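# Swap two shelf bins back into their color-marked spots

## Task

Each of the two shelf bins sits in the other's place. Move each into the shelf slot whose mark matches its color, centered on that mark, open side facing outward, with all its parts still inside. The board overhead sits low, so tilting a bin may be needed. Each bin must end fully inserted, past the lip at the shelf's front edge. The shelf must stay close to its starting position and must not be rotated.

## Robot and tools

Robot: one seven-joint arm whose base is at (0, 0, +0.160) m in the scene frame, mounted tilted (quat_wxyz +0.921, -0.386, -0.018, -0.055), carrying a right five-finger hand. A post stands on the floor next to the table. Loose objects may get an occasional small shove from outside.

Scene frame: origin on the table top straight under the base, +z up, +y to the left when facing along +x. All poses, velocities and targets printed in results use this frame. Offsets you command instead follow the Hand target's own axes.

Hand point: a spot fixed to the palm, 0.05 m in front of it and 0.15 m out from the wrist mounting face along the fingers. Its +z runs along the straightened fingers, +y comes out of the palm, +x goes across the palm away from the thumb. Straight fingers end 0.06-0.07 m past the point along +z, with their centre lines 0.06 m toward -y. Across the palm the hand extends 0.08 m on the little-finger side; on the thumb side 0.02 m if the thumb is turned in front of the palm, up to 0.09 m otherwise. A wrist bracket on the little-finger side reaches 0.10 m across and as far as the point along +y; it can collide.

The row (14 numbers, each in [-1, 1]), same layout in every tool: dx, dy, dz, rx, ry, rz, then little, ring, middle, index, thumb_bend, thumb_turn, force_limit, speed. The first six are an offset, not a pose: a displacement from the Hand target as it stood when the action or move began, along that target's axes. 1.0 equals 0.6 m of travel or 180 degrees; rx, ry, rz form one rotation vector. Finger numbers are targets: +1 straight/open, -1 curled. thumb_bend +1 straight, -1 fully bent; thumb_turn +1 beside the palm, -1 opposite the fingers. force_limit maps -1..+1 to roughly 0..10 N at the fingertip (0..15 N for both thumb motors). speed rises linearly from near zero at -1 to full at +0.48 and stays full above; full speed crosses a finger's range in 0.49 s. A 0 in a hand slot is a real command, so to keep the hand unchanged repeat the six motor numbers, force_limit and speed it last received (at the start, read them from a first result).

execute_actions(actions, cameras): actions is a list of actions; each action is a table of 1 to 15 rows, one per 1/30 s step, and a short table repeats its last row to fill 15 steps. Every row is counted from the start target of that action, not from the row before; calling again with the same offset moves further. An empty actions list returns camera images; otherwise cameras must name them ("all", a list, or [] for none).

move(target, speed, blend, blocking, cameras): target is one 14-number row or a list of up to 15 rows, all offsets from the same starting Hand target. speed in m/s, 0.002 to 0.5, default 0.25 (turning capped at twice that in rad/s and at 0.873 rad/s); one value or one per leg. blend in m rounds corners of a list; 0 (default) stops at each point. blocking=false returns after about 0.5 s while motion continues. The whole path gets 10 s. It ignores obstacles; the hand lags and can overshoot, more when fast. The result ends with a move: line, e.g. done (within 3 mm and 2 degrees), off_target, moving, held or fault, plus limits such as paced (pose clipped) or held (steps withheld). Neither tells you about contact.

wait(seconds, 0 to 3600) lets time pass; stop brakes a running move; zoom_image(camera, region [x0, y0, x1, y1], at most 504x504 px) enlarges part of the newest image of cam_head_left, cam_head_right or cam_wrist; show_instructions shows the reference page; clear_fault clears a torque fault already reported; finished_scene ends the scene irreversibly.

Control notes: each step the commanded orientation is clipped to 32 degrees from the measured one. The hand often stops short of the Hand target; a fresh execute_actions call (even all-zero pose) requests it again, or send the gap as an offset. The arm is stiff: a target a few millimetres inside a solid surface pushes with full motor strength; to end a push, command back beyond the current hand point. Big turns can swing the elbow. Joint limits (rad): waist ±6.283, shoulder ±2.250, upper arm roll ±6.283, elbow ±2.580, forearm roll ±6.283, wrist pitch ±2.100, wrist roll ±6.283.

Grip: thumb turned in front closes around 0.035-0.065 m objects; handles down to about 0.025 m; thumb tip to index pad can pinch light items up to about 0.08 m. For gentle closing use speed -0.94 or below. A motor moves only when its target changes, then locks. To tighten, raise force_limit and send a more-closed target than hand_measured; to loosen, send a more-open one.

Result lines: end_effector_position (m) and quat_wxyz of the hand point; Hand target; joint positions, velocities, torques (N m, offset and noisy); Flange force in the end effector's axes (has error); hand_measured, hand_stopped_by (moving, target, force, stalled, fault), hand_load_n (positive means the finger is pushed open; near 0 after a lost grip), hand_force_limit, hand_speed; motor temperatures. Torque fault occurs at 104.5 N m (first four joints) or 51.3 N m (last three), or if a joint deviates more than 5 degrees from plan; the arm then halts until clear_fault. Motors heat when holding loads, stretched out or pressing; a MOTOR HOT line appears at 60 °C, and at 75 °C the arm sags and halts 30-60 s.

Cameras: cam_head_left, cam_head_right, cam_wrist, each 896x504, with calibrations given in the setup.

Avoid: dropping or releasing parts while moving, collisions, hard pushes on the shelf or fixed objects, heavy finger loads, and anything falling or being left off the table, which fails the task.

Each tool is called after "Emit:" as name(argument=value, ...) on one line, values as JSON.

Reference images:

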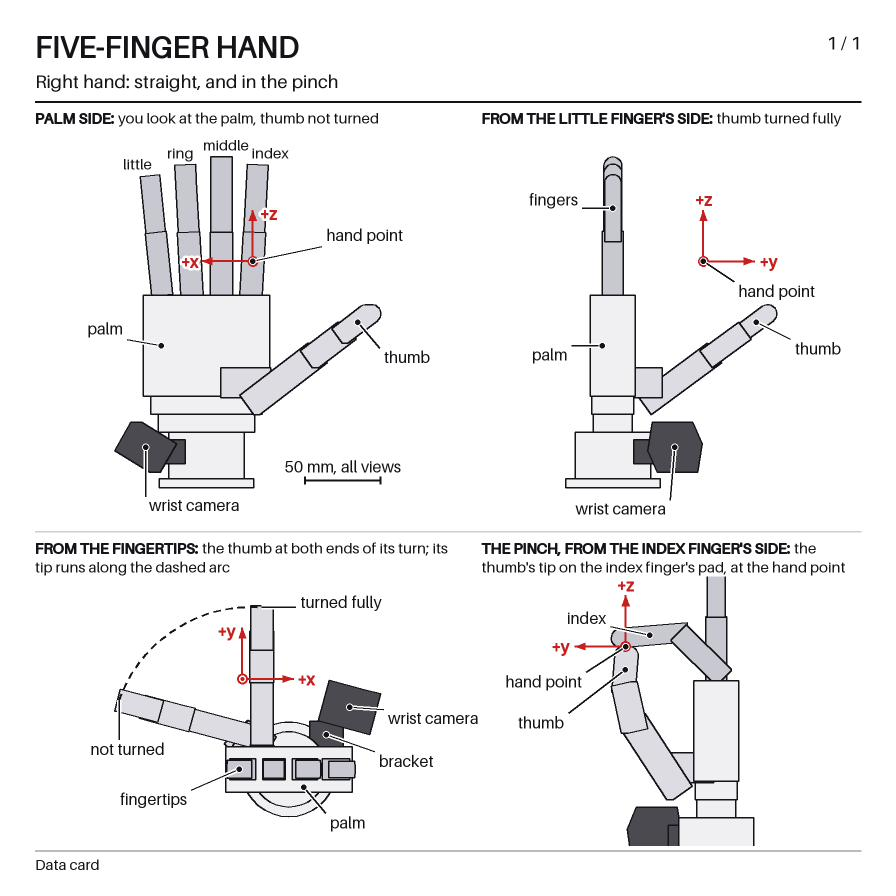

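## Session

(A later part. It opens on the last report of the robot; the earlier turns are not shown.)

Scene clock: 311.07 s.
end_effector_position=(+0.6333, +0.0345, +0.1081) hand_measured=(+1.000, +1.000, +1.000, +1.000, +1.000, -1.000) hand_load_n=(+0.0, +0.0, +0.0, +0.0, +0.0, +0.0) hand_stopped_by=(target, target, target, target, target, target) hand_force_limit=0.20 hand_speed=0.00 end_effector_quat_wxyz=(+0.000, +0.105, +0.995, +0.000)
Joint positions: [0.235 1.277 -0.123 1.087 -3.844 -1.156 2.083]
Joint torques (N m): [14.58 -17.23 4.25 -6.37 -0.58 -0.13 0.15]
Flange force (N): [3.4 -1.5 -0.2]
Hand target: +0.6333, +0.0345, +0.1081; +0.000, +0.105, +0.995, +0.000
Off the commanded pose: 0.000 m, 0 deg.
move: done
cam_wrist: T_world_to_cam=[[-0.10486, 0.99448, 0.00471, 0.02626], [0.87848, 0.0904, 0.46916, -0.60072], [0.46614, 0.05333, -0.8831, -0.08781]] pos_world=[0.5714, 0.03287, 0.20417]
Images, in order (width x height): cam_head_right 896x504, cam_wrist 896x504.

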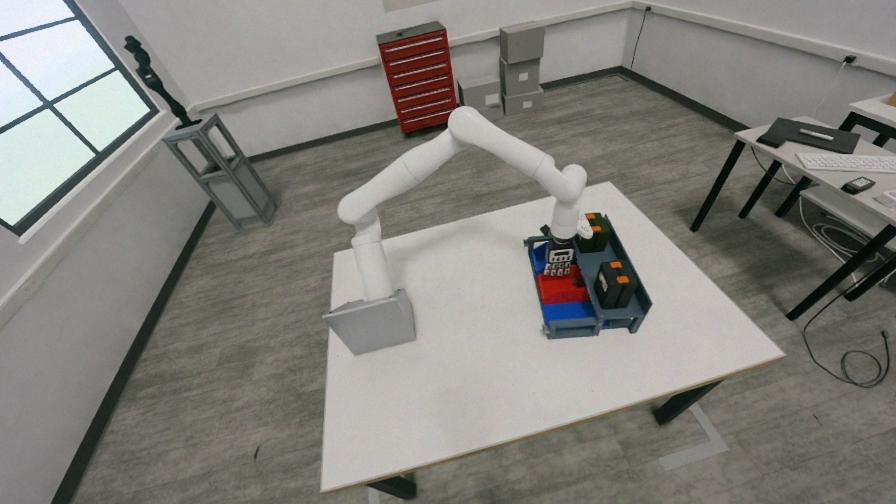

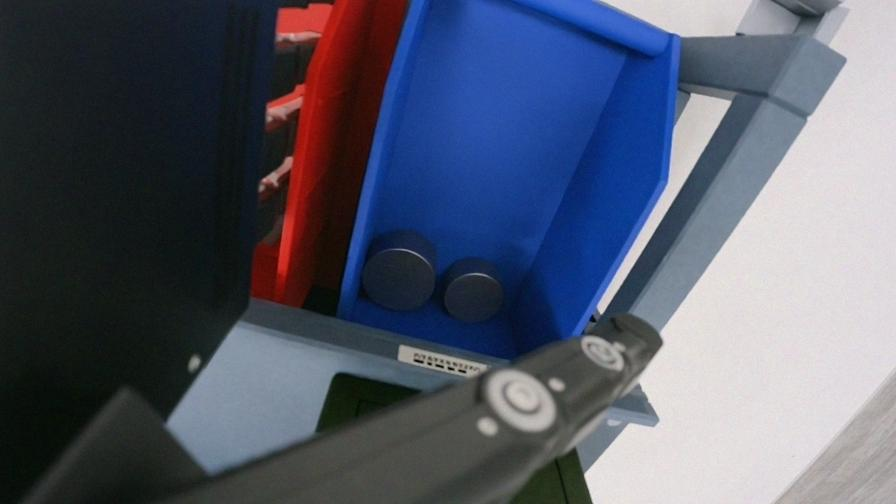

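Emit:
move(target=[[0, 0.0253, 0, 0, 0, 0, 1, 1, 1, 1, 1, -1, 0.2, 0], [0, -0.01, 0, 0, 0, 0, 1, 1, 1, 1, 1, -1, 0.2, 0], [0.0667, -0.01, -0.2, 0, 0, 0, 1, 1, 1, 1, 1, -1, 0.2, 0]], speed=[0.02, 0.04, 0.12], cameras=["cam_wrist", "cam_head_right"])

Emit:
zoom_image(camera="cam_wrist", region=[270, 40, 720, 440])

Scene clock: 316.17 s.
end_effector_position=(+0.5928, +0.0371, +0.2280) hand_measured=(+1.000, +1.000, +1.000, +1.000, +1.000, -1.000) hand_load_n=(+0.0, +0.0, +0.0, +0.0, +0.0, +0.0) hand_stopped_by=(target, target, target, target, target, target) hand_force_limit=0.20 hand_speed=0.00 end_effector_quat_wxyz=(+0.000, +0.105, +0.995, +0.000)
Joint positions: [0.372 1.114 -0.089 1.154 -3.792 -1.318 2.112]
Joint torques (N m): [14.03 -15.31 5.12 -7.06 -0.27 0.18 0.12]
Flange force (N): [3.7 0.2 0.8]
Hand target: +0.5928, +0.0371, +0.2280; +0.000, +0.105, +0.995, +0.000
Off the commanded pose: 0.000 m, 0 deg.
move: done
cam_wrist: T_world_to_cam=[[-0.10477, 0.99448, 0.00476, 0.01881], [0.87851, 0.09031, 0.46911, -0.62172], [0.4661, 0.05333, -0.88313, 0.0368]] pos_world=[0.531, 0.03547, 0.32406]
Images, in order (width x height): cam_head_right 896x504, cam_wrist 896x504.

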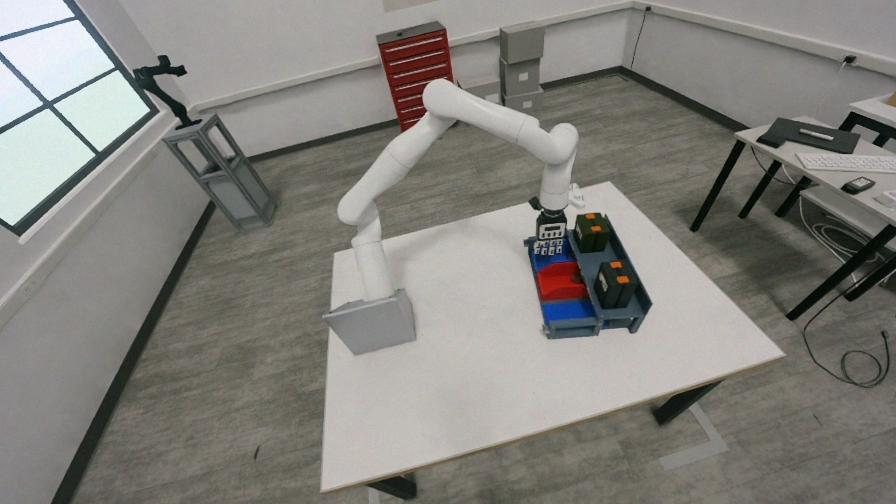

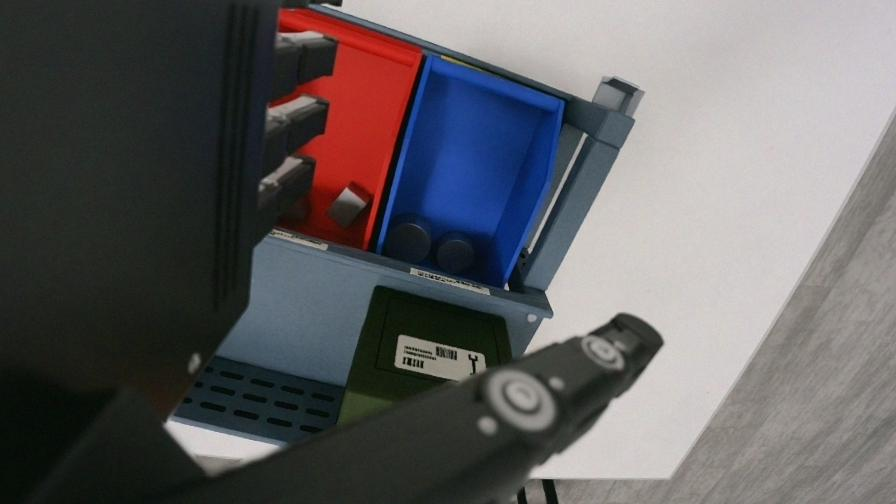

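Scaled by 1.120 from the camera's image (finer frame: 1280x720).

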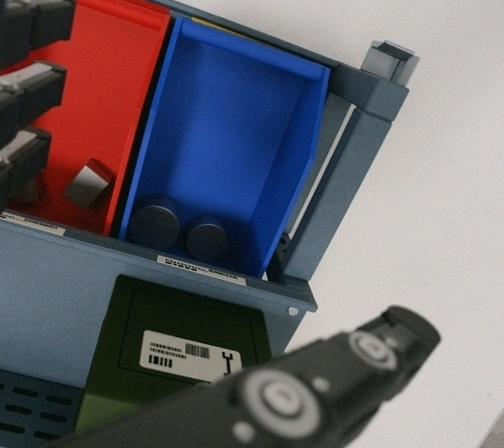

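Emit:
move(target=[0.2033, 0.1117, -0.0367, 0.1739, -0.1739, -0.4778, 0.1, 0.1, 0.1, 0.1, 0.0, -1, 0.2, -0.2], speed=0.25, cameras=["cam_wrist"])

Scene clock: 337.17 s.
end_effector_position=(+0.4875, +0.1280, +0.2499) hand_measured=(+0.100, +0.100, +0.100, +0.100, +0.000, -1.000) hand_load_n=(+0.0, +0.0, +0.0, +0.0, +0.0, +0.0) hand_stopped_by=(target, target, target, target, target, target) hand_force_limit=0.20 hand_speed=-0.20 end_effector_quat_wxyz=(+0.215, -0.591, +0.730, -0.266)
Joint positions: [1.044 0.83 -1.085 2.093 -3.85 -0.065 3.799]
Joint torques (N m): [8.11 -5.35 1.16 -7.89 -0.31 1.49 0.07]
Flange force (N): [0.5 3.7 -2.2]
Hand target: +0.4875, +0.1280, +0.2499; +0.215, -0.591, +0.730, -0.266
Off the commanded pose: 0.000 m, 0 deg.
move: done
cam_wrist: T_world_to_cam=[[-0.78016, -0.15111, -0.60706, 0.54608], [-0.32299, 0.92834, 0.18401, 0.00196], [0.53575, 0.33963, -0.77306, 0.00233]] pos_world=[0.42541, 0.0799, 0.33294]

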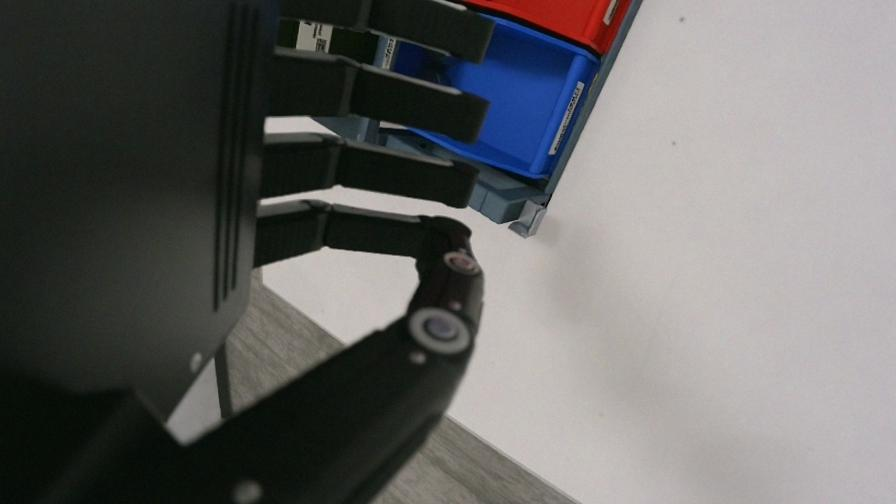

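Emit:
move(target=[0, 0.0763, 0.2625, 0.25, 0, 0, 0.1, 0.1, 0.1, 0.1, 0.0, -1, 0.2, -0.2], speed=0.2, cameras=["cam_wrist"])

Emit:
zoom_image(camera="cam_wrist", region=[400, 40, 800, 440])

Scene clock: 341.07 s.
end_effector_position=(+0.5523, +0.1141, +0.0999) hand_measured=(+0.100, +0.100, +0.100, +0.100, +0.000, -1.000) hand_load_n=(+0.0, +0.0, +0.0, +0.0, +0.0, +0.0) hand_stopped_by=(target, target, target, target, target, target) hand_force_limit=0.20 hand_speed=-0.20 end_effector_quat_wxyz=(+0.425, -0.464, +0.573, -0.525)
Joint positions: [0.356 1.794 -1.095 2.342 -2.947 1.998 3.638]
Joint torques (N m): [10.66 -12.29 -2.17 1.28 0.85 2.33 0.06]
Flange force (N): [0.5 -1.6 -1.1]
Hand target: +0.5523, +0.1141, +0.0999; +0.425, -0.464, +0.573, -0.525
Off the commanded pose: 0.000 m, 0 deg.
move: done
cam_wrist: T_world_to_cam=[[-0.15057, -0.28524, -0.94656, 0.20501], [-0.30506, 0.92415, -0.22997, 0.09534], [0.94036, 0.25413, -0.22616, -0.41198]] pos_world=[0.44736, 0.07507, 0.1228]

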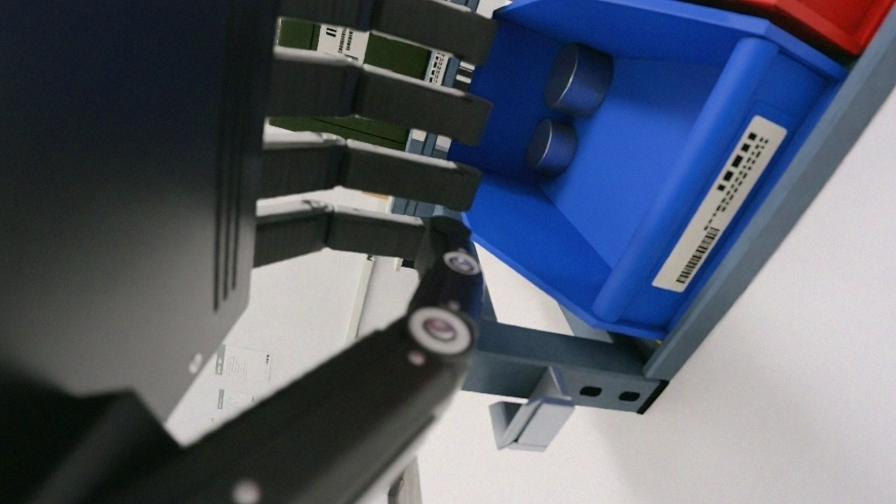

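Scaled by 1.260 from the camera's image (finer frame: 1280x720).

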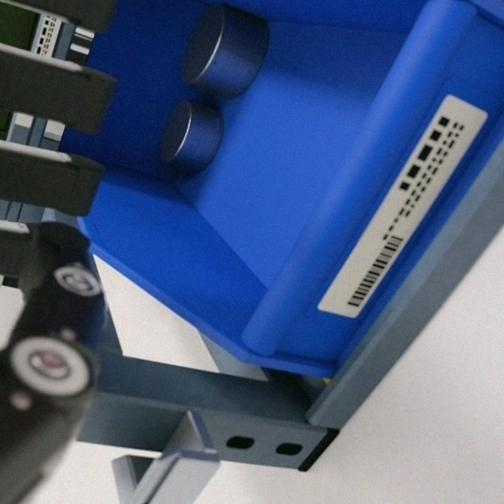

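Emit:
move(target=[0.0133, 0.0664, 0.0058, 0, 0, 0, 0.1, 0.1, 0.1, 0.1, 0.0, -1, 0.2, -0.2], speed=0.06, cameras=["cam_wrist"])

Emit:
zoom_image(camera="cam_wrist", region=[380, 0, 780, 400])

Scene clock: 352.50 s.
end_effector_position=(+0.5506, +0.1063, +0.0599) hand_measured=(+0.100, +0.100, +0.100, +0.100, +0.000, -1.000) hand_load_n=(+0.0, +0.0, +0.0, +0.0, +0.0, +0.0) hand_stopped_by=(target, target, target, target, target, target) hand_force_limit=0.20 hand_speed=-0.20 end_effector_quat_wxyz=(+0.425, -0.464, +0.573, -0.525)
Joint positions: [0.292 1.867 -1.051 2.262 -2.89 2.013 3.616]
Joint torques (N m): [10.66 -12.47 -2 1.48 0.84 2.37 0.07]
Flange force (N): [0.4 -1.6 -1.1]
Hand target: +0.5506, +0.1063, +0.0599; +0.425, -0.464, +0.573, -0.525
Off the commanded pose: 0.000 m, 0 deg.
move: done
cam_wrist: T_world_to_cam=[[-0.15046, -0.28521, -0.94658, 0.16461], [-0.30501, 0.92417, -0.22998, 0.09293], [0.94039, 0.25411, -0.22604, -0.41754]] pos_world=[0.44576, 0.06717, 0.0828]

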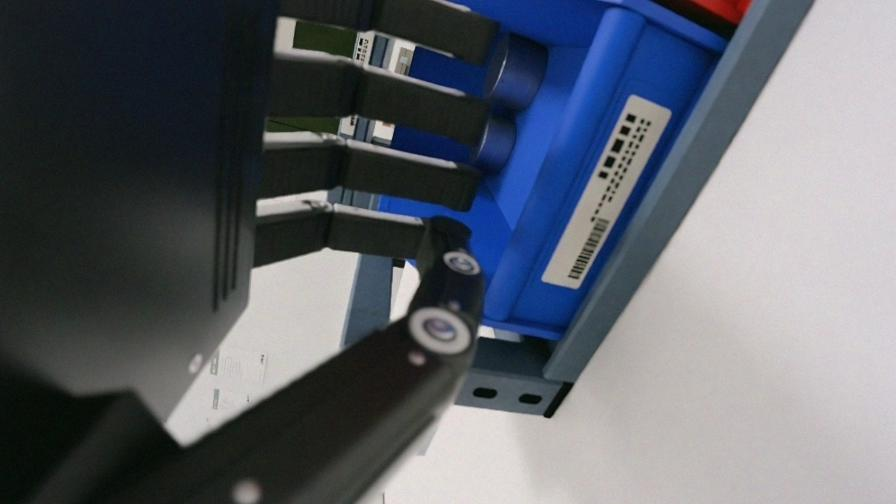

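Scaled by 1.260 from the camera's image (finer frame: 1280x720).

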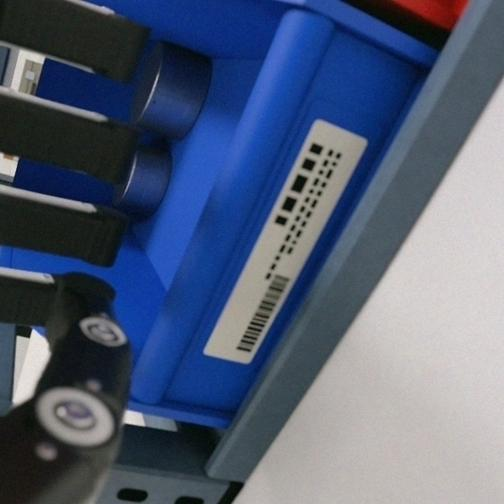

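Emit:
move(target=[[0, 0, -0.0067, 0, -0.0139, 0, 0.1, 0.1, 0.1, 0.1, 0.0, -1, 0.2, -0.2], [0, 0.0663, -0.0009, 0, -0.0139, 0, 0.1, 0.1, 0.1, 0.1, 0.0, -1, 0.2, -0.2]], speed=[0.05, 0.04], cameras=["cam_wrist"])

Emit:
zoom_image(camera="cam_wrist", region=[240, 0, 640, 400])

Scene clock: 359.80 s.
end_effector_position=(+0.5467, +0.1071, +0.0204) hand_measured=(+0.100, +0.100, +0.100, +0.100, +0.000, -1.000) hand_load_n=(+0.0, +0.0, +0.0, +0.0, +0.0, +0.0) hand_stopped_by=(target, target, target, target, target, target) hand_force_limit=0.20 hand_speed=-0.20 end_effector_quat_wxyz=(+0.437, -0.475, +0.563, -0.515)
Joint positions: [0.232 1.931 -0.992 2.177 -2.801 2.004 3.584]
Joint torques (N m): [10.53 -12.42 -1.73 1.53 0.75 2.41 0.05]
Flange force (N): [0.3 -1.9 -1.2]
Hand target: +0.5467, +0.1071, +0.0203; +0.437, -0.475, +0.563, -0.515
Off the commanded pose: 0.000 m, 0 deg.
move: done
cam_wrist: T_world_to_cam=[[-0.13733, -0.28802, -0.94773, 0.11991], [-0.34474, 0.91087, -0.22687, 0.10501], [0.9286, 0.29556, -0.22438, -0.42101]] pos_world=[0.44362, 0.06332, 0.043]

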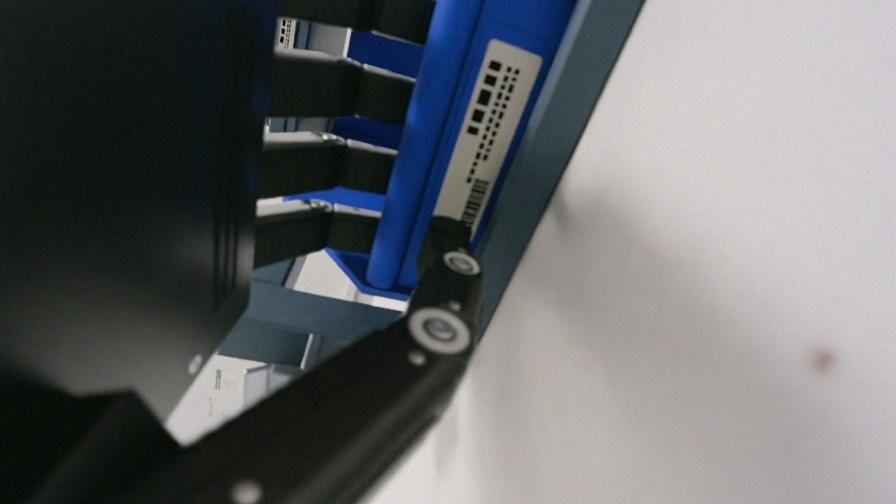

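Scaled by 1.260 from the camera's image (finer frame: 1280x720).

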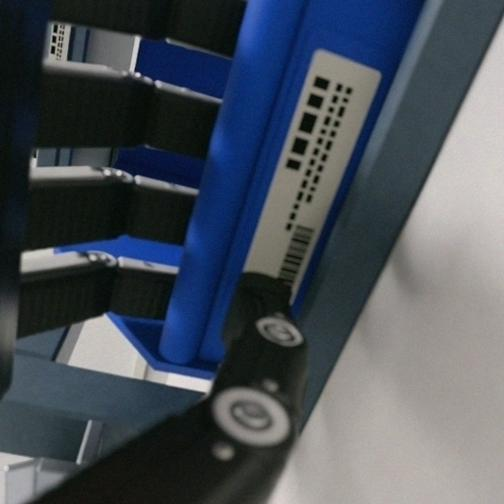

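Emit:
move(target=[0, 0, 0.005, 0, 0, 0, 0.1, 0.1, 0.1, 0.1, 0.0, -1, 0.2, -0.2], speed=0.01)

Scene clock: 361.13 s.
end_effector_position=(+0.5496, +0.1066, +0.0201) hand_measured=(+0.100, +0.100, +0.100, +0.100, +0.000, -1.000) hand_load_n=(+0.0, +0.0, -0.5, +0.0, +0.0, +0.0) hand_stopped_by=(target, target, target, target, target, target) hand_force_limit=0.20 hand_speed=-0.20 end_effector_quat_wxyz=(+0.437, -0.475, +0.563, -0.515)
Joint positions: [0.235 1.928 -0.994 2.17 -2.804 1.993 3.582]
Joint torques (N m): [10.61 -12.39 -1.77 1.65 0.74 2.37 0.03]
Flange force (N): [0.3 -1.6 -0.9]
Hand target: +0.5497, +0.1066, +0.0201; +0.437, -0.475, +0.563, -0.515
Off the commanded pose: 0.000 m, 0 deg.
move: done

Emit:
move(target=[0, 0, 0.003, 0, 0, 0, 0.1, 0.1, 0.1, 0.1, 0.0, -1, 0.2, -0.2], speed=0.01)

Scene clock: 362.63 s.
end_effector_position=(+0.5514, +0.1063, +0.0199) hand_measured=(+0.100, +0.100, +0.100, +0.100, +0.000, -1.000) hand_load_n=(+0.0, +0.0, +0.0, +0.0, +0.0, +0.0) hand_stopped_by=(target, target, target, target, target, target) hand_force_limit=0.20 hand_speed=-0.20 end_effector_quat_wxyz=(+0.437, -0.475, +0.563, -0.515)
Joint positions: [0.236 1.927 -0.995 2.165 -2.806 1.986 3.58]
Joint torques (N m): [10.62 -12.43 -1.79 1.58 0.73 2.37 0.04]
Flange force (N): [0.3 -1.7 -1.0]
Hand target: +0.5514, +0.1063, +0.0199; +0.437, -0.475, +0.563, -0.515
Off the commanded pose: 0.000 m, 0 deg.
move: done

Emit:
move(target=[0, 0, 0.004, 0, 0, 0, 0.1, 0.1, 0.1, 0.1, 0.0, -1, 0.2, -0.2], speed=0.01, cameras=["cam_wrist"])

Scene clock: 364.13 s.
end_effector_position=(+0.5538, +0.1059, +0.0197) hand_measured=(+0.100, +0.100, +0.100, +0.100, +0.000, -1.000) hand_load_n=(+0.0, +0.0, -0.5, +0.0, +0.0, +0.0) hand_stopped_by=(target, target, target, target, target, target) hand_force_limit=0.20 hand_speed=-0.20 end_effector_quat_wxyz=(+0.437, -0.475, +0.563, -0.515)
Joint positions: [0.238 1.924 -0.996 2.16 -2.809 1.978 3.578]
Joint torques (N m): [10.99 -12.62 -1.83 0.88 0.61 2.46 0.07]
Flange force (N): [0.1 -2.1 -2.8]
Hand target: +0.5538, +0.1059, +0.0197; +0.437, -0.475, +0.563, -0.515
Off the commanded pose: 0.000 m, 0 deg.
move: done
cam_wrist: T_world_to_cam=[[-0.13733, -0.28802, -0.94773, 0.11998], [-0.34474, 0.91087, -0.22687, 0.10829], [0.9286, 0.29556, -0.22438, -0.42732]] pos_world=[0.45062, 0.06222, 0.0424]

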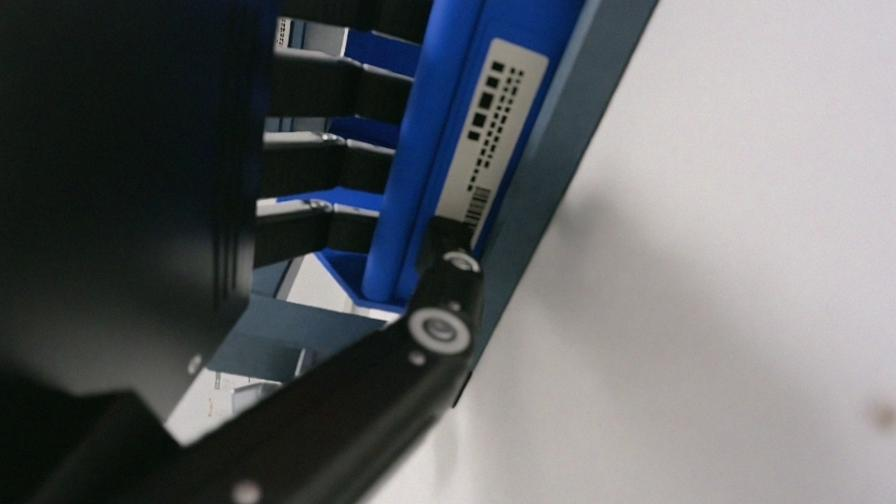

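Emit:
move(target=[[0, 0, 0, 0, 0, 0, 0.1, 0.1, -0.5, -0.5, 0.0, -1, 0.4, -0.94], [0, 0, 0, 0, 0, 0, -0.5, -0.5, -0.5, -0.5, 0.0, -1, -0.6, -0.94]], speed=0.01, cameras=["cam_wrist"])

Scene clock: 368.80 s.
end_effector_position=(+0.5538, +0.1059, +0.0197) hand_measured=(-0.176, -0.152, -0.056, -0.134, +0.002, -1.000) hand_load_n=(+3.0, +1.5, +5.0, +6.5, +3.5, +0.0) hand_stopped_by=(force, force, force, force, target, target) hand_force_limit=-0.60 hand_speed=-0.94 end_effector_quat_wxyz=(+0.437, -0.475, +0.563, -0.515)
Joint positions: [0.238 1.924 -0.996 2.16 -2.809 1.978 3.578]
Joint torques (N m): [6.59 -8.72 -0.33 4.11 -0.01 -0.11 0.02]
Flange force (N): [1.0 -8.9 3.4]
Hand target: +0.5538, +0.1059, +0.0197; +0.437, -0.475, +0.563, -0.515
Off the commanded pose: 0.000 m, 0 deg.
move: done
cam_wrist: T_world_to_cam=[[-0.13733, -0.28802, -0.94773, 0.11998], [-0.34474, 0.91087, -0.22687, 0.10829], [0.9286, 0.29556, -0.22438, -0.42732]] pos_world=[0.45062, 0.06222, 0.0424]

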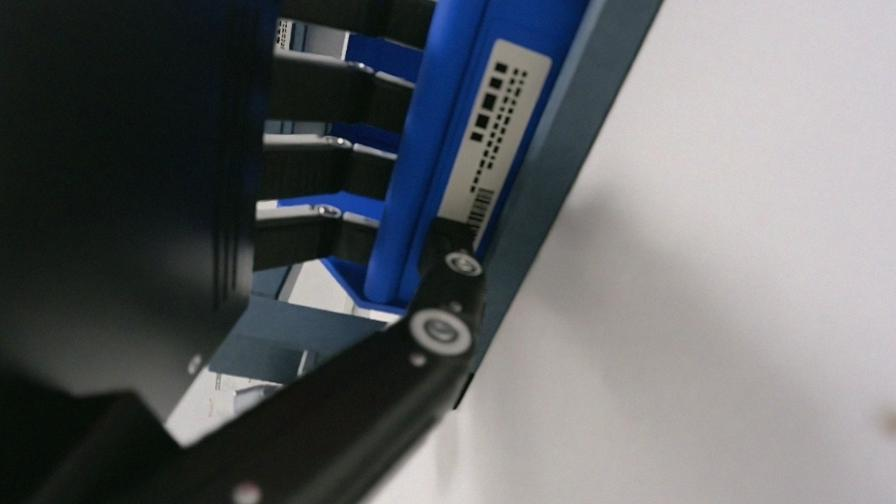

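Emit:
move(target=[0, -0.028, 0.002, -0.0333, 0, 0, -0.5, -0.5, -0.5, -0.5, 0.0, -1, -0.6, -0.94], speed=0.03, cameras=["cam_wrist"])

Scene clock: 372.90 s.
end_effector_position=(+0.5564, +0.1054, +0.0363) hand_measured=(-0.176, -0.152, -0.056, -0.134, +0.002, -1.000) hand_load_n=(+1.5, +0.5, +3.0, +5.5, +5.5, +0.5) hand_stopped_by=(force, force, force, force, target, target) hand_force_limit=-0.60 hand_speed=-0.94 end_effector_quat_wxyz=(+0.412, -0.498, +0.589, -0.485)
Joint positions: [0.346 1.83 -1.012 2.233 -2.902 1.815 3.57]
Joint torques (N m): [11.4 -13.57 -2.42 0.51 1.07 2.85 0.01]
Flange force (N): [0.6 -0.2 -1.8]
Hand target: +0.5564, +0.1054, +0.0364; +0.412, -0.498, +0.589, -0.485
Off the commanded pose: 0.000 m, 0 deg.
move: done
cam_wrist: T_world_to_cam=[[-0.23437, -0.2718, -0.93338, 0.18765], [-0.36574, 0.91423, -0.17439, 0.1229], [0.90072, 0.30051, -0.31367, -0.4077]] pos_world=[0.45616, 0.06116, 0.06869]

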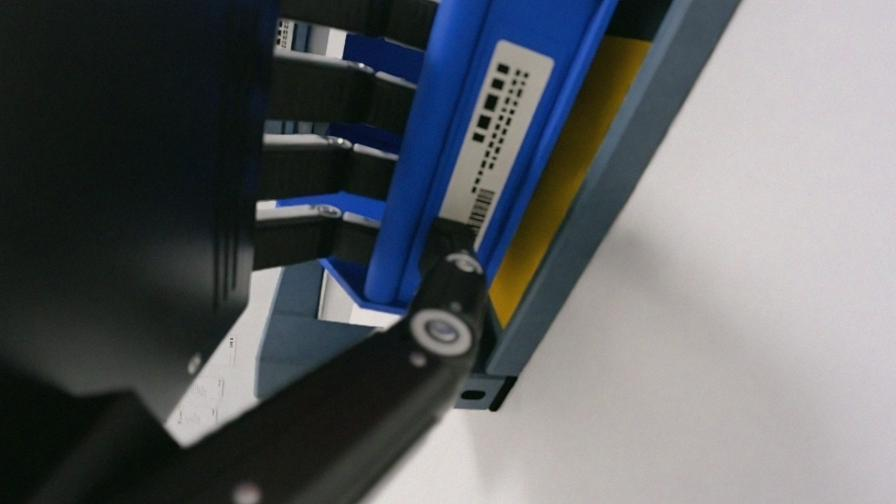

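Emit:
move(target=[[0, 0, 0, 0, 0, 0, -0.5, -0.5, -0.6, -0.6, 0.0, -1, 0.6, -0.94], [0, 0, 0, 0, 0, 0, -0.6, -0.6, -0.6, -0.6, 0.0, -1, -0.4, -0.94]], speed=0.01, cameras=["cam_wrist"])

Scene clock: 375.37 s.
end_effector_position=(+0.5564, +0.1054, +0.0364) hand_measured=(-0.192, -0.174, -0.160, -0.148, +0.004, -1.000) hand_load_n=(+2.5, +3.0, +6.5, +5.5, +13.0, +1.0) hand_stopped_by=(force, force, force, force, target, target) hand_force_limit=-0.40 hand_speed=-0.94 end_effector_quat_wxyz=(+0.412, -0.498, +0.589, -0.485)
Joint positions: [0.346 1.83 -1.012 2.233 -2.902 1.815 3.57]
Joint torques (N m): [11.82 -13 -1.97 0.75 0.52 3.01 -0.01]
Flange force (N): [-0.3 0.0 -0.6]
Hand target: +0.5564, +0.1054, +0.0363; +0.412, -0.498, +0.589, -0.485
Off the commanded pose: 0.000 m, 0 deg.
move: done
cam_wrist: T_world_to_cam=[[-0.23437, -0.2718, -0.93338, 0.18774], [-0.36574, 0.91423, -0.17439, 0.12292], [0.90072, 0.30051, -0.31367, -0.40767]] pos_world=[0.45616, 0.06116, 0.06879]

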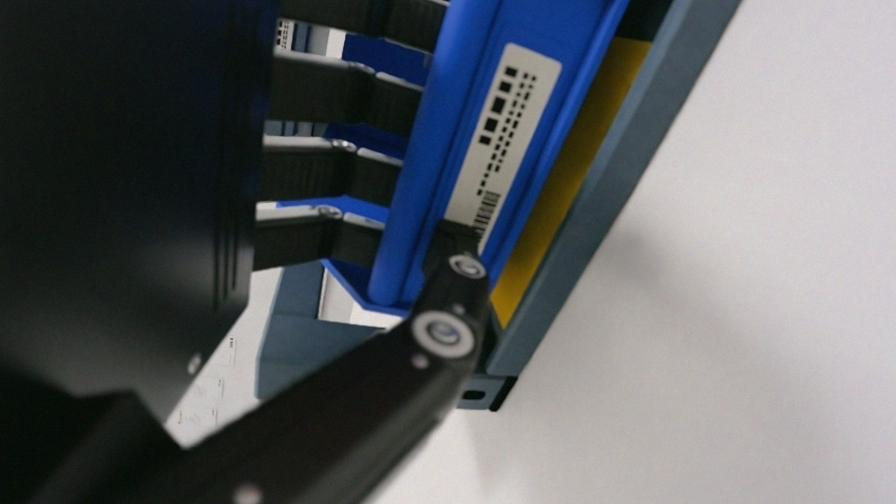

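Emit:
move(target=[-0.0032, 0.0095, -0.0747, 0, 0, 0, -0.6, -0.6, -0.6, -0.6, 0.0, -1, -0.4, -0.94], speed=0.04, cameras=["cam_wrist", "cam_head_right"])

Emit:
zoom_image(camera="cam_head_right", region=[480, 200, 620, 320])

Scene clock: 379.30 s.
end_effector_position=(+0.5122, +0.1148, +0.0393) hand_measured=(-0.192, -0.174, -0.160, -0.148, +0.004, -1.000) hand_load_n=(+1.5, +3.0, +5.0, +7.5, +12.0, +1.0) hand_stopped_by=(force, force, force, force, target, target) hand_force_limit=-0.40 hand_speed=-0.94 end_effector_quat_wxyz=(+0.412, -0.498, +0.589, -0.485)
Joint positions: [0.299 1.881 -0.995 2.349 -2.854 1.993 3.609]
Joint torques (N m): [11.16 -12.99 -2.21 2.04 1.26 3.33 -0.01]
Flange force (N): [0.4 1.0 0.5]
Hand target: +0.5122, +0.1148, +0.0393; +0.412, -0.498, +0.589, -0.485
Off the commanded pose: 0.000 m, 0 deg.
move: done
cam_wrist: T_world_to_cam=[[-0.23437, -0.2718, -0.93338, 0.18264], [-0.36574, 0.91423, -0.17439, 0.09866], [0.90072, 0.30051, -0.31367, -0.36978]] pos_world=[0.41196, 0.07056, 0.07169]
Images, in order (width x height): cam_head_right 896x504, cam_wrist 896x504.

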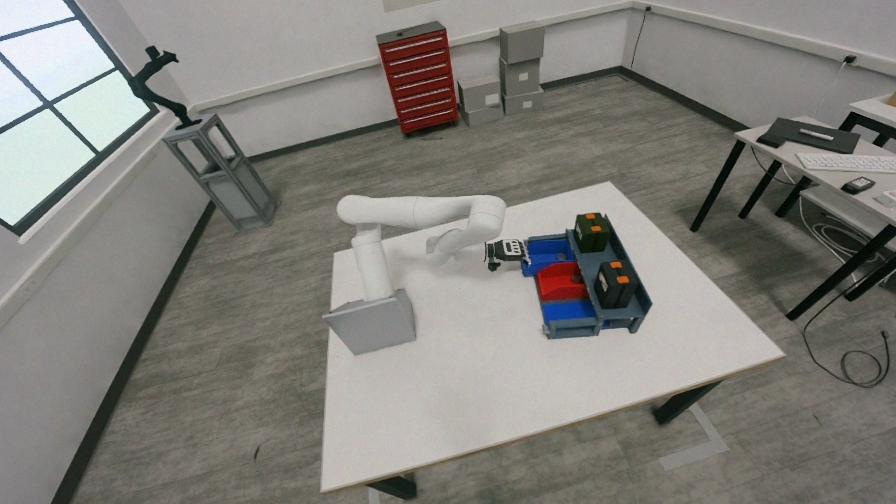

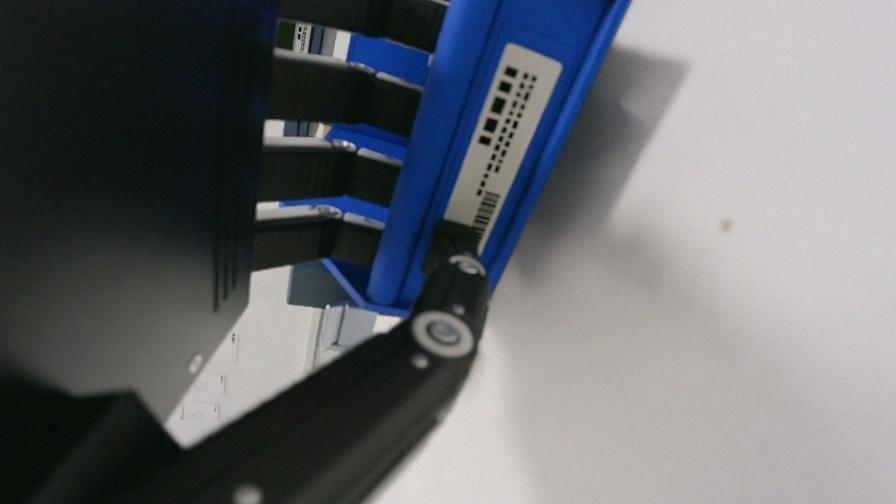

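Scaled by 3.600 from the camera's image (finer frame: 1280x720).

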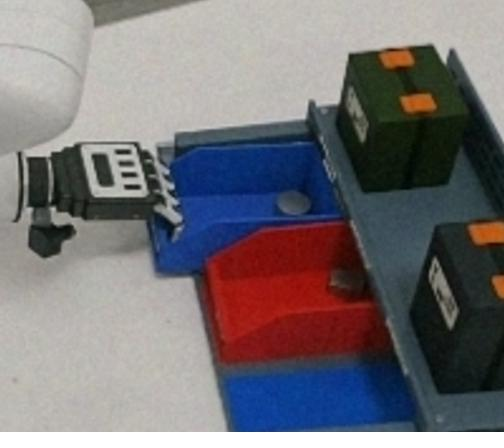

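Emit:
move(target=[0, -0.0327, -0.0064, 0, 0, 0, -0.6, -0.6, -0.6, -0.6, 0.0, -1, -0.4, -0.94], speed=0.03, cameras=["cam_wrist", "cam_head_right"])

Emit:
zoom_image(camera="cam_head_right", region=[480, 200, 620, 320])

Scene clock: 381.33 s.
end_effector_position=(+0.5122, +0.1147, +0.0592) hand_measured=(-0.192, -0.174, -0.160, -0.148, +0.004, -1.000) hand_load_n=(+1.5, +5.0, +9.0, +13.5, +9.5, +2.0) hand_stopped_by=(force, force, force, force, target, target) hand_force_limit=-0.40 hand_speed=-0.94 end_effector_quat_wxyz=(+0.412, -0.498, +0.589, -0.485)
Joint positions: [0.338 1.846 -1.001 2.391 -2.872 1.983 3.613]
Joint torques (N m): [12.39 -14.29 -2.66 1.15 1.68 4.3 0.13]
Flange force (N): [0.2 3.6 0.0]
Hand target: +0.5122, +0.1147, +0.0593; +0.412, -0.498, +0.589, -0.485
Off the commanded pose: 0.000 m, 0 deg.
move: done
cam_wrist: T_world_to_cam=[[-0.23446, -0.27185, -0.93334, 0.20123], [-0.3658, 0.91421, -0.17439, 0.10225], [0.90068, 0.30052, -0.31379, -0.36347]] pos_world=[0.41196, 0.07046, 0.09159]
Images, in order (width x height): cam_head_right 896x504, cam_wrist 896x504.

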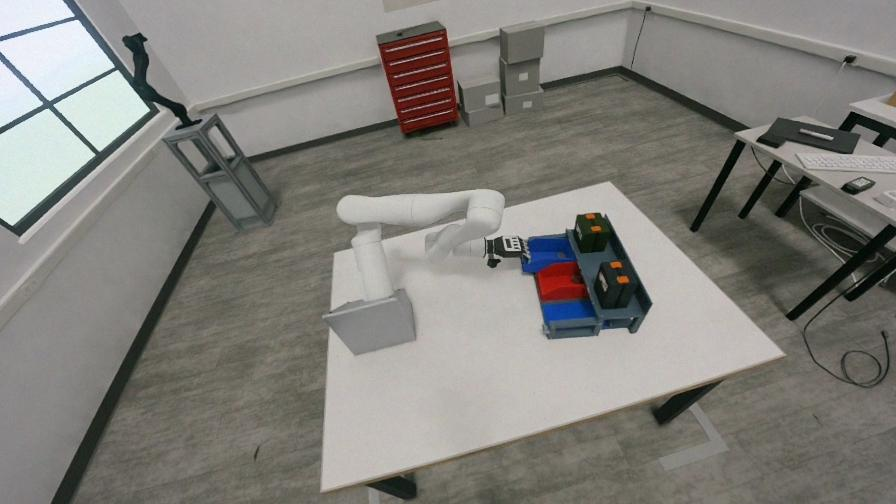

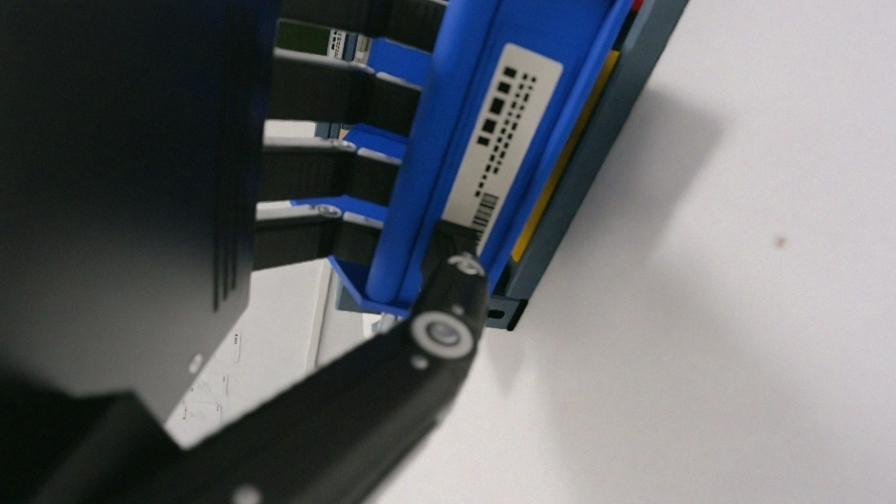

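Scaled by 3.600 from the camera's image (finer frame: 1280x720).

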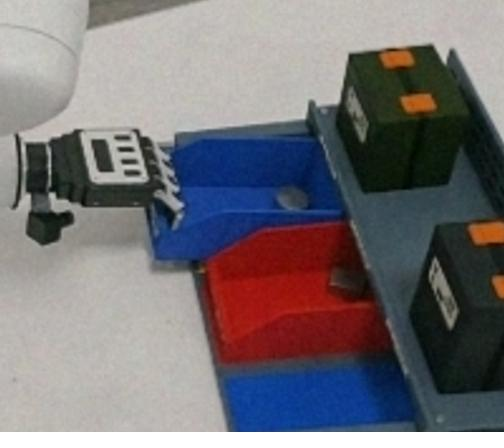

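Emit:
zoom_image(camera="cam_wrist", region=[340, 0, 700, 360])

Scaled by 1.400 from the camera's image (finer frame: 1280x720).

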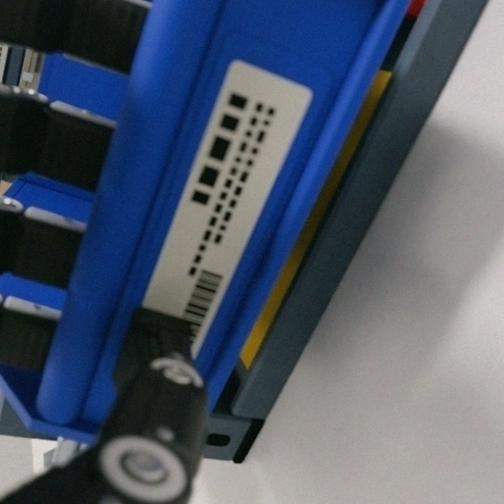

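Emit:
move(target=[[-0.002, -0.144, -0.045, 0, 0, 0, -0.6, -0.6, -0.6, -0.6, 0.0, -1, -0.4, -0.94], [0.3513, -0.144, -0.0603, 0, 0, 0, -0.6, -0.6, -0.6, -0.6, 0.0, -1, -0.4, -0.94]], speed=[0.08, 0.1], cameras=["cam_wrist", "cam_head_right", "cam_head_left"])

Emit:
zoom_image(camera="cam_head_right", region=[480, 230, 660, 370])

Scene clock: 395.80 s.
end_effector_position=(+0.4585, -0.0903, +0.1503) hand_measured=(-0.192, -0.174, -0.160, -0.126, +0.004, -1.000) hand_load_n=(+1.0, +5.5, +12.5, +11.0, +11.0, +5.0) hand_stopped_by=(force, force, force, force, target, target) hand_force_limit=-0.40 hand_speed=-0.94 end_effector_quat_wxyz=(+0.412, -0.498, +0.589, -0.485)
Joint positions: [1.011 1.731 -0.451 2.262 -2.323 1.428 3.291]
Joint torques (N m): [8.44 -17.45 -2.69 -2.42 0.47 4.72 0.08]
Flange force (N): [-1.0 4.1 -0.6]
Hand target: +0.4585, -0.0903, +0.1504; +0.412, -0.498, +0.589, -0.485
Off the commanded pose: 0.000 m, 0 deg.
move: done
cam_wrist: T_world_to_cam=[[-0.23437, -0.2718, -0.93338, 0.21792], [-0.36574, 0.91423, -0.17439, 0.28589], [0.90072, 0.30051, -0.31367, -0.22496]] pos_world=[0.35826, -0.13454, 0.18269]

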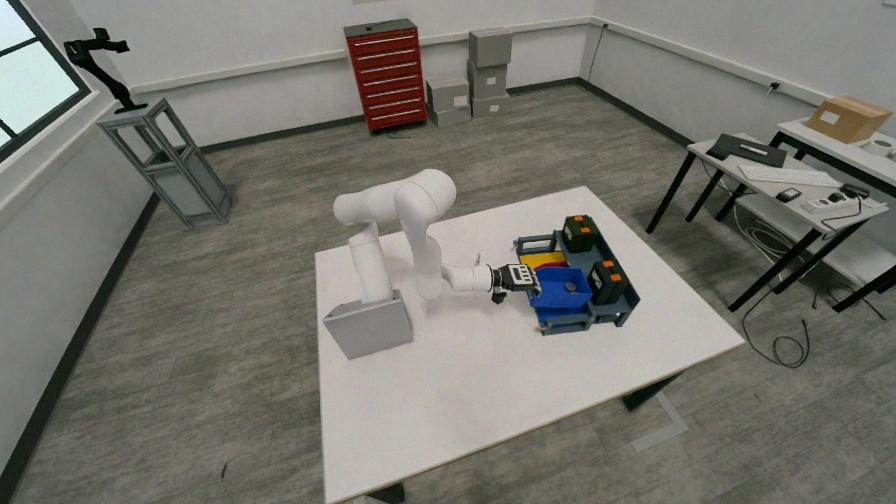

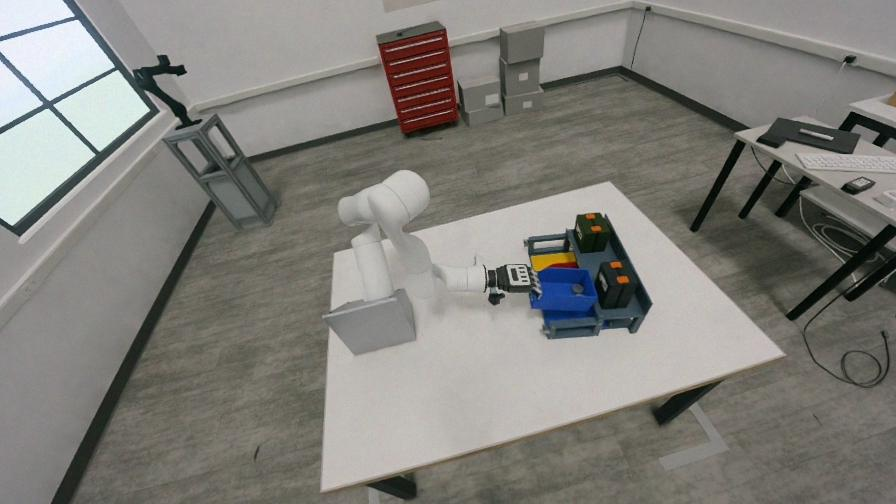

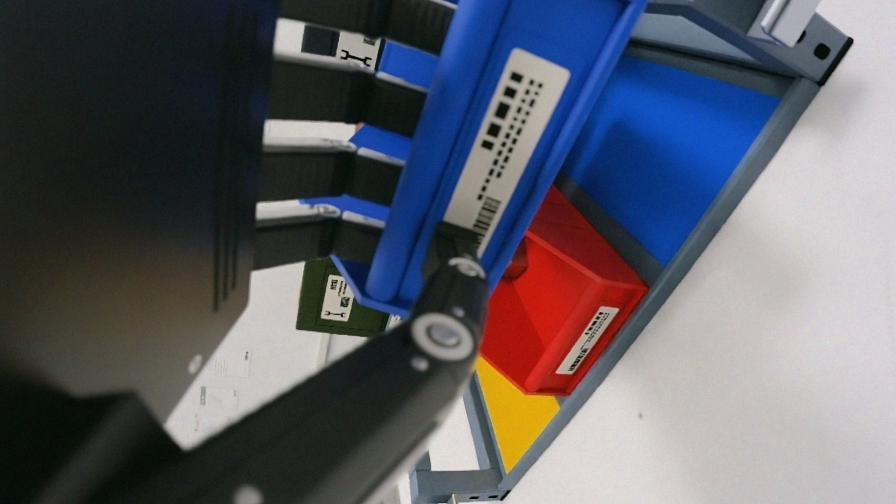

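Scaled by 2.800 from the camera's image (finer frame: 1280x720).

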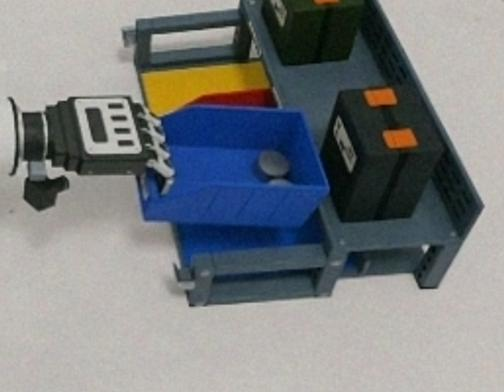

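Emit:
zoom_image(camera="cam_wrist", region=[420, 0, 896, 504])

Scaled by 1.000.

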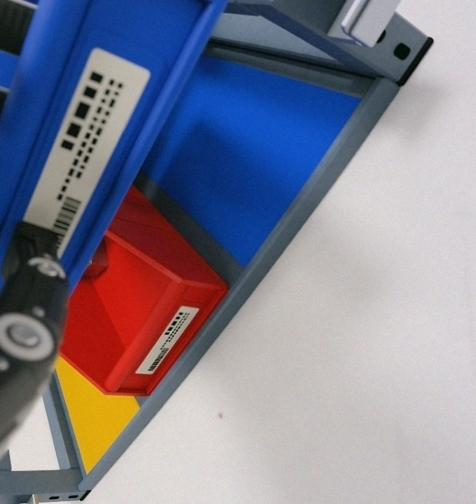

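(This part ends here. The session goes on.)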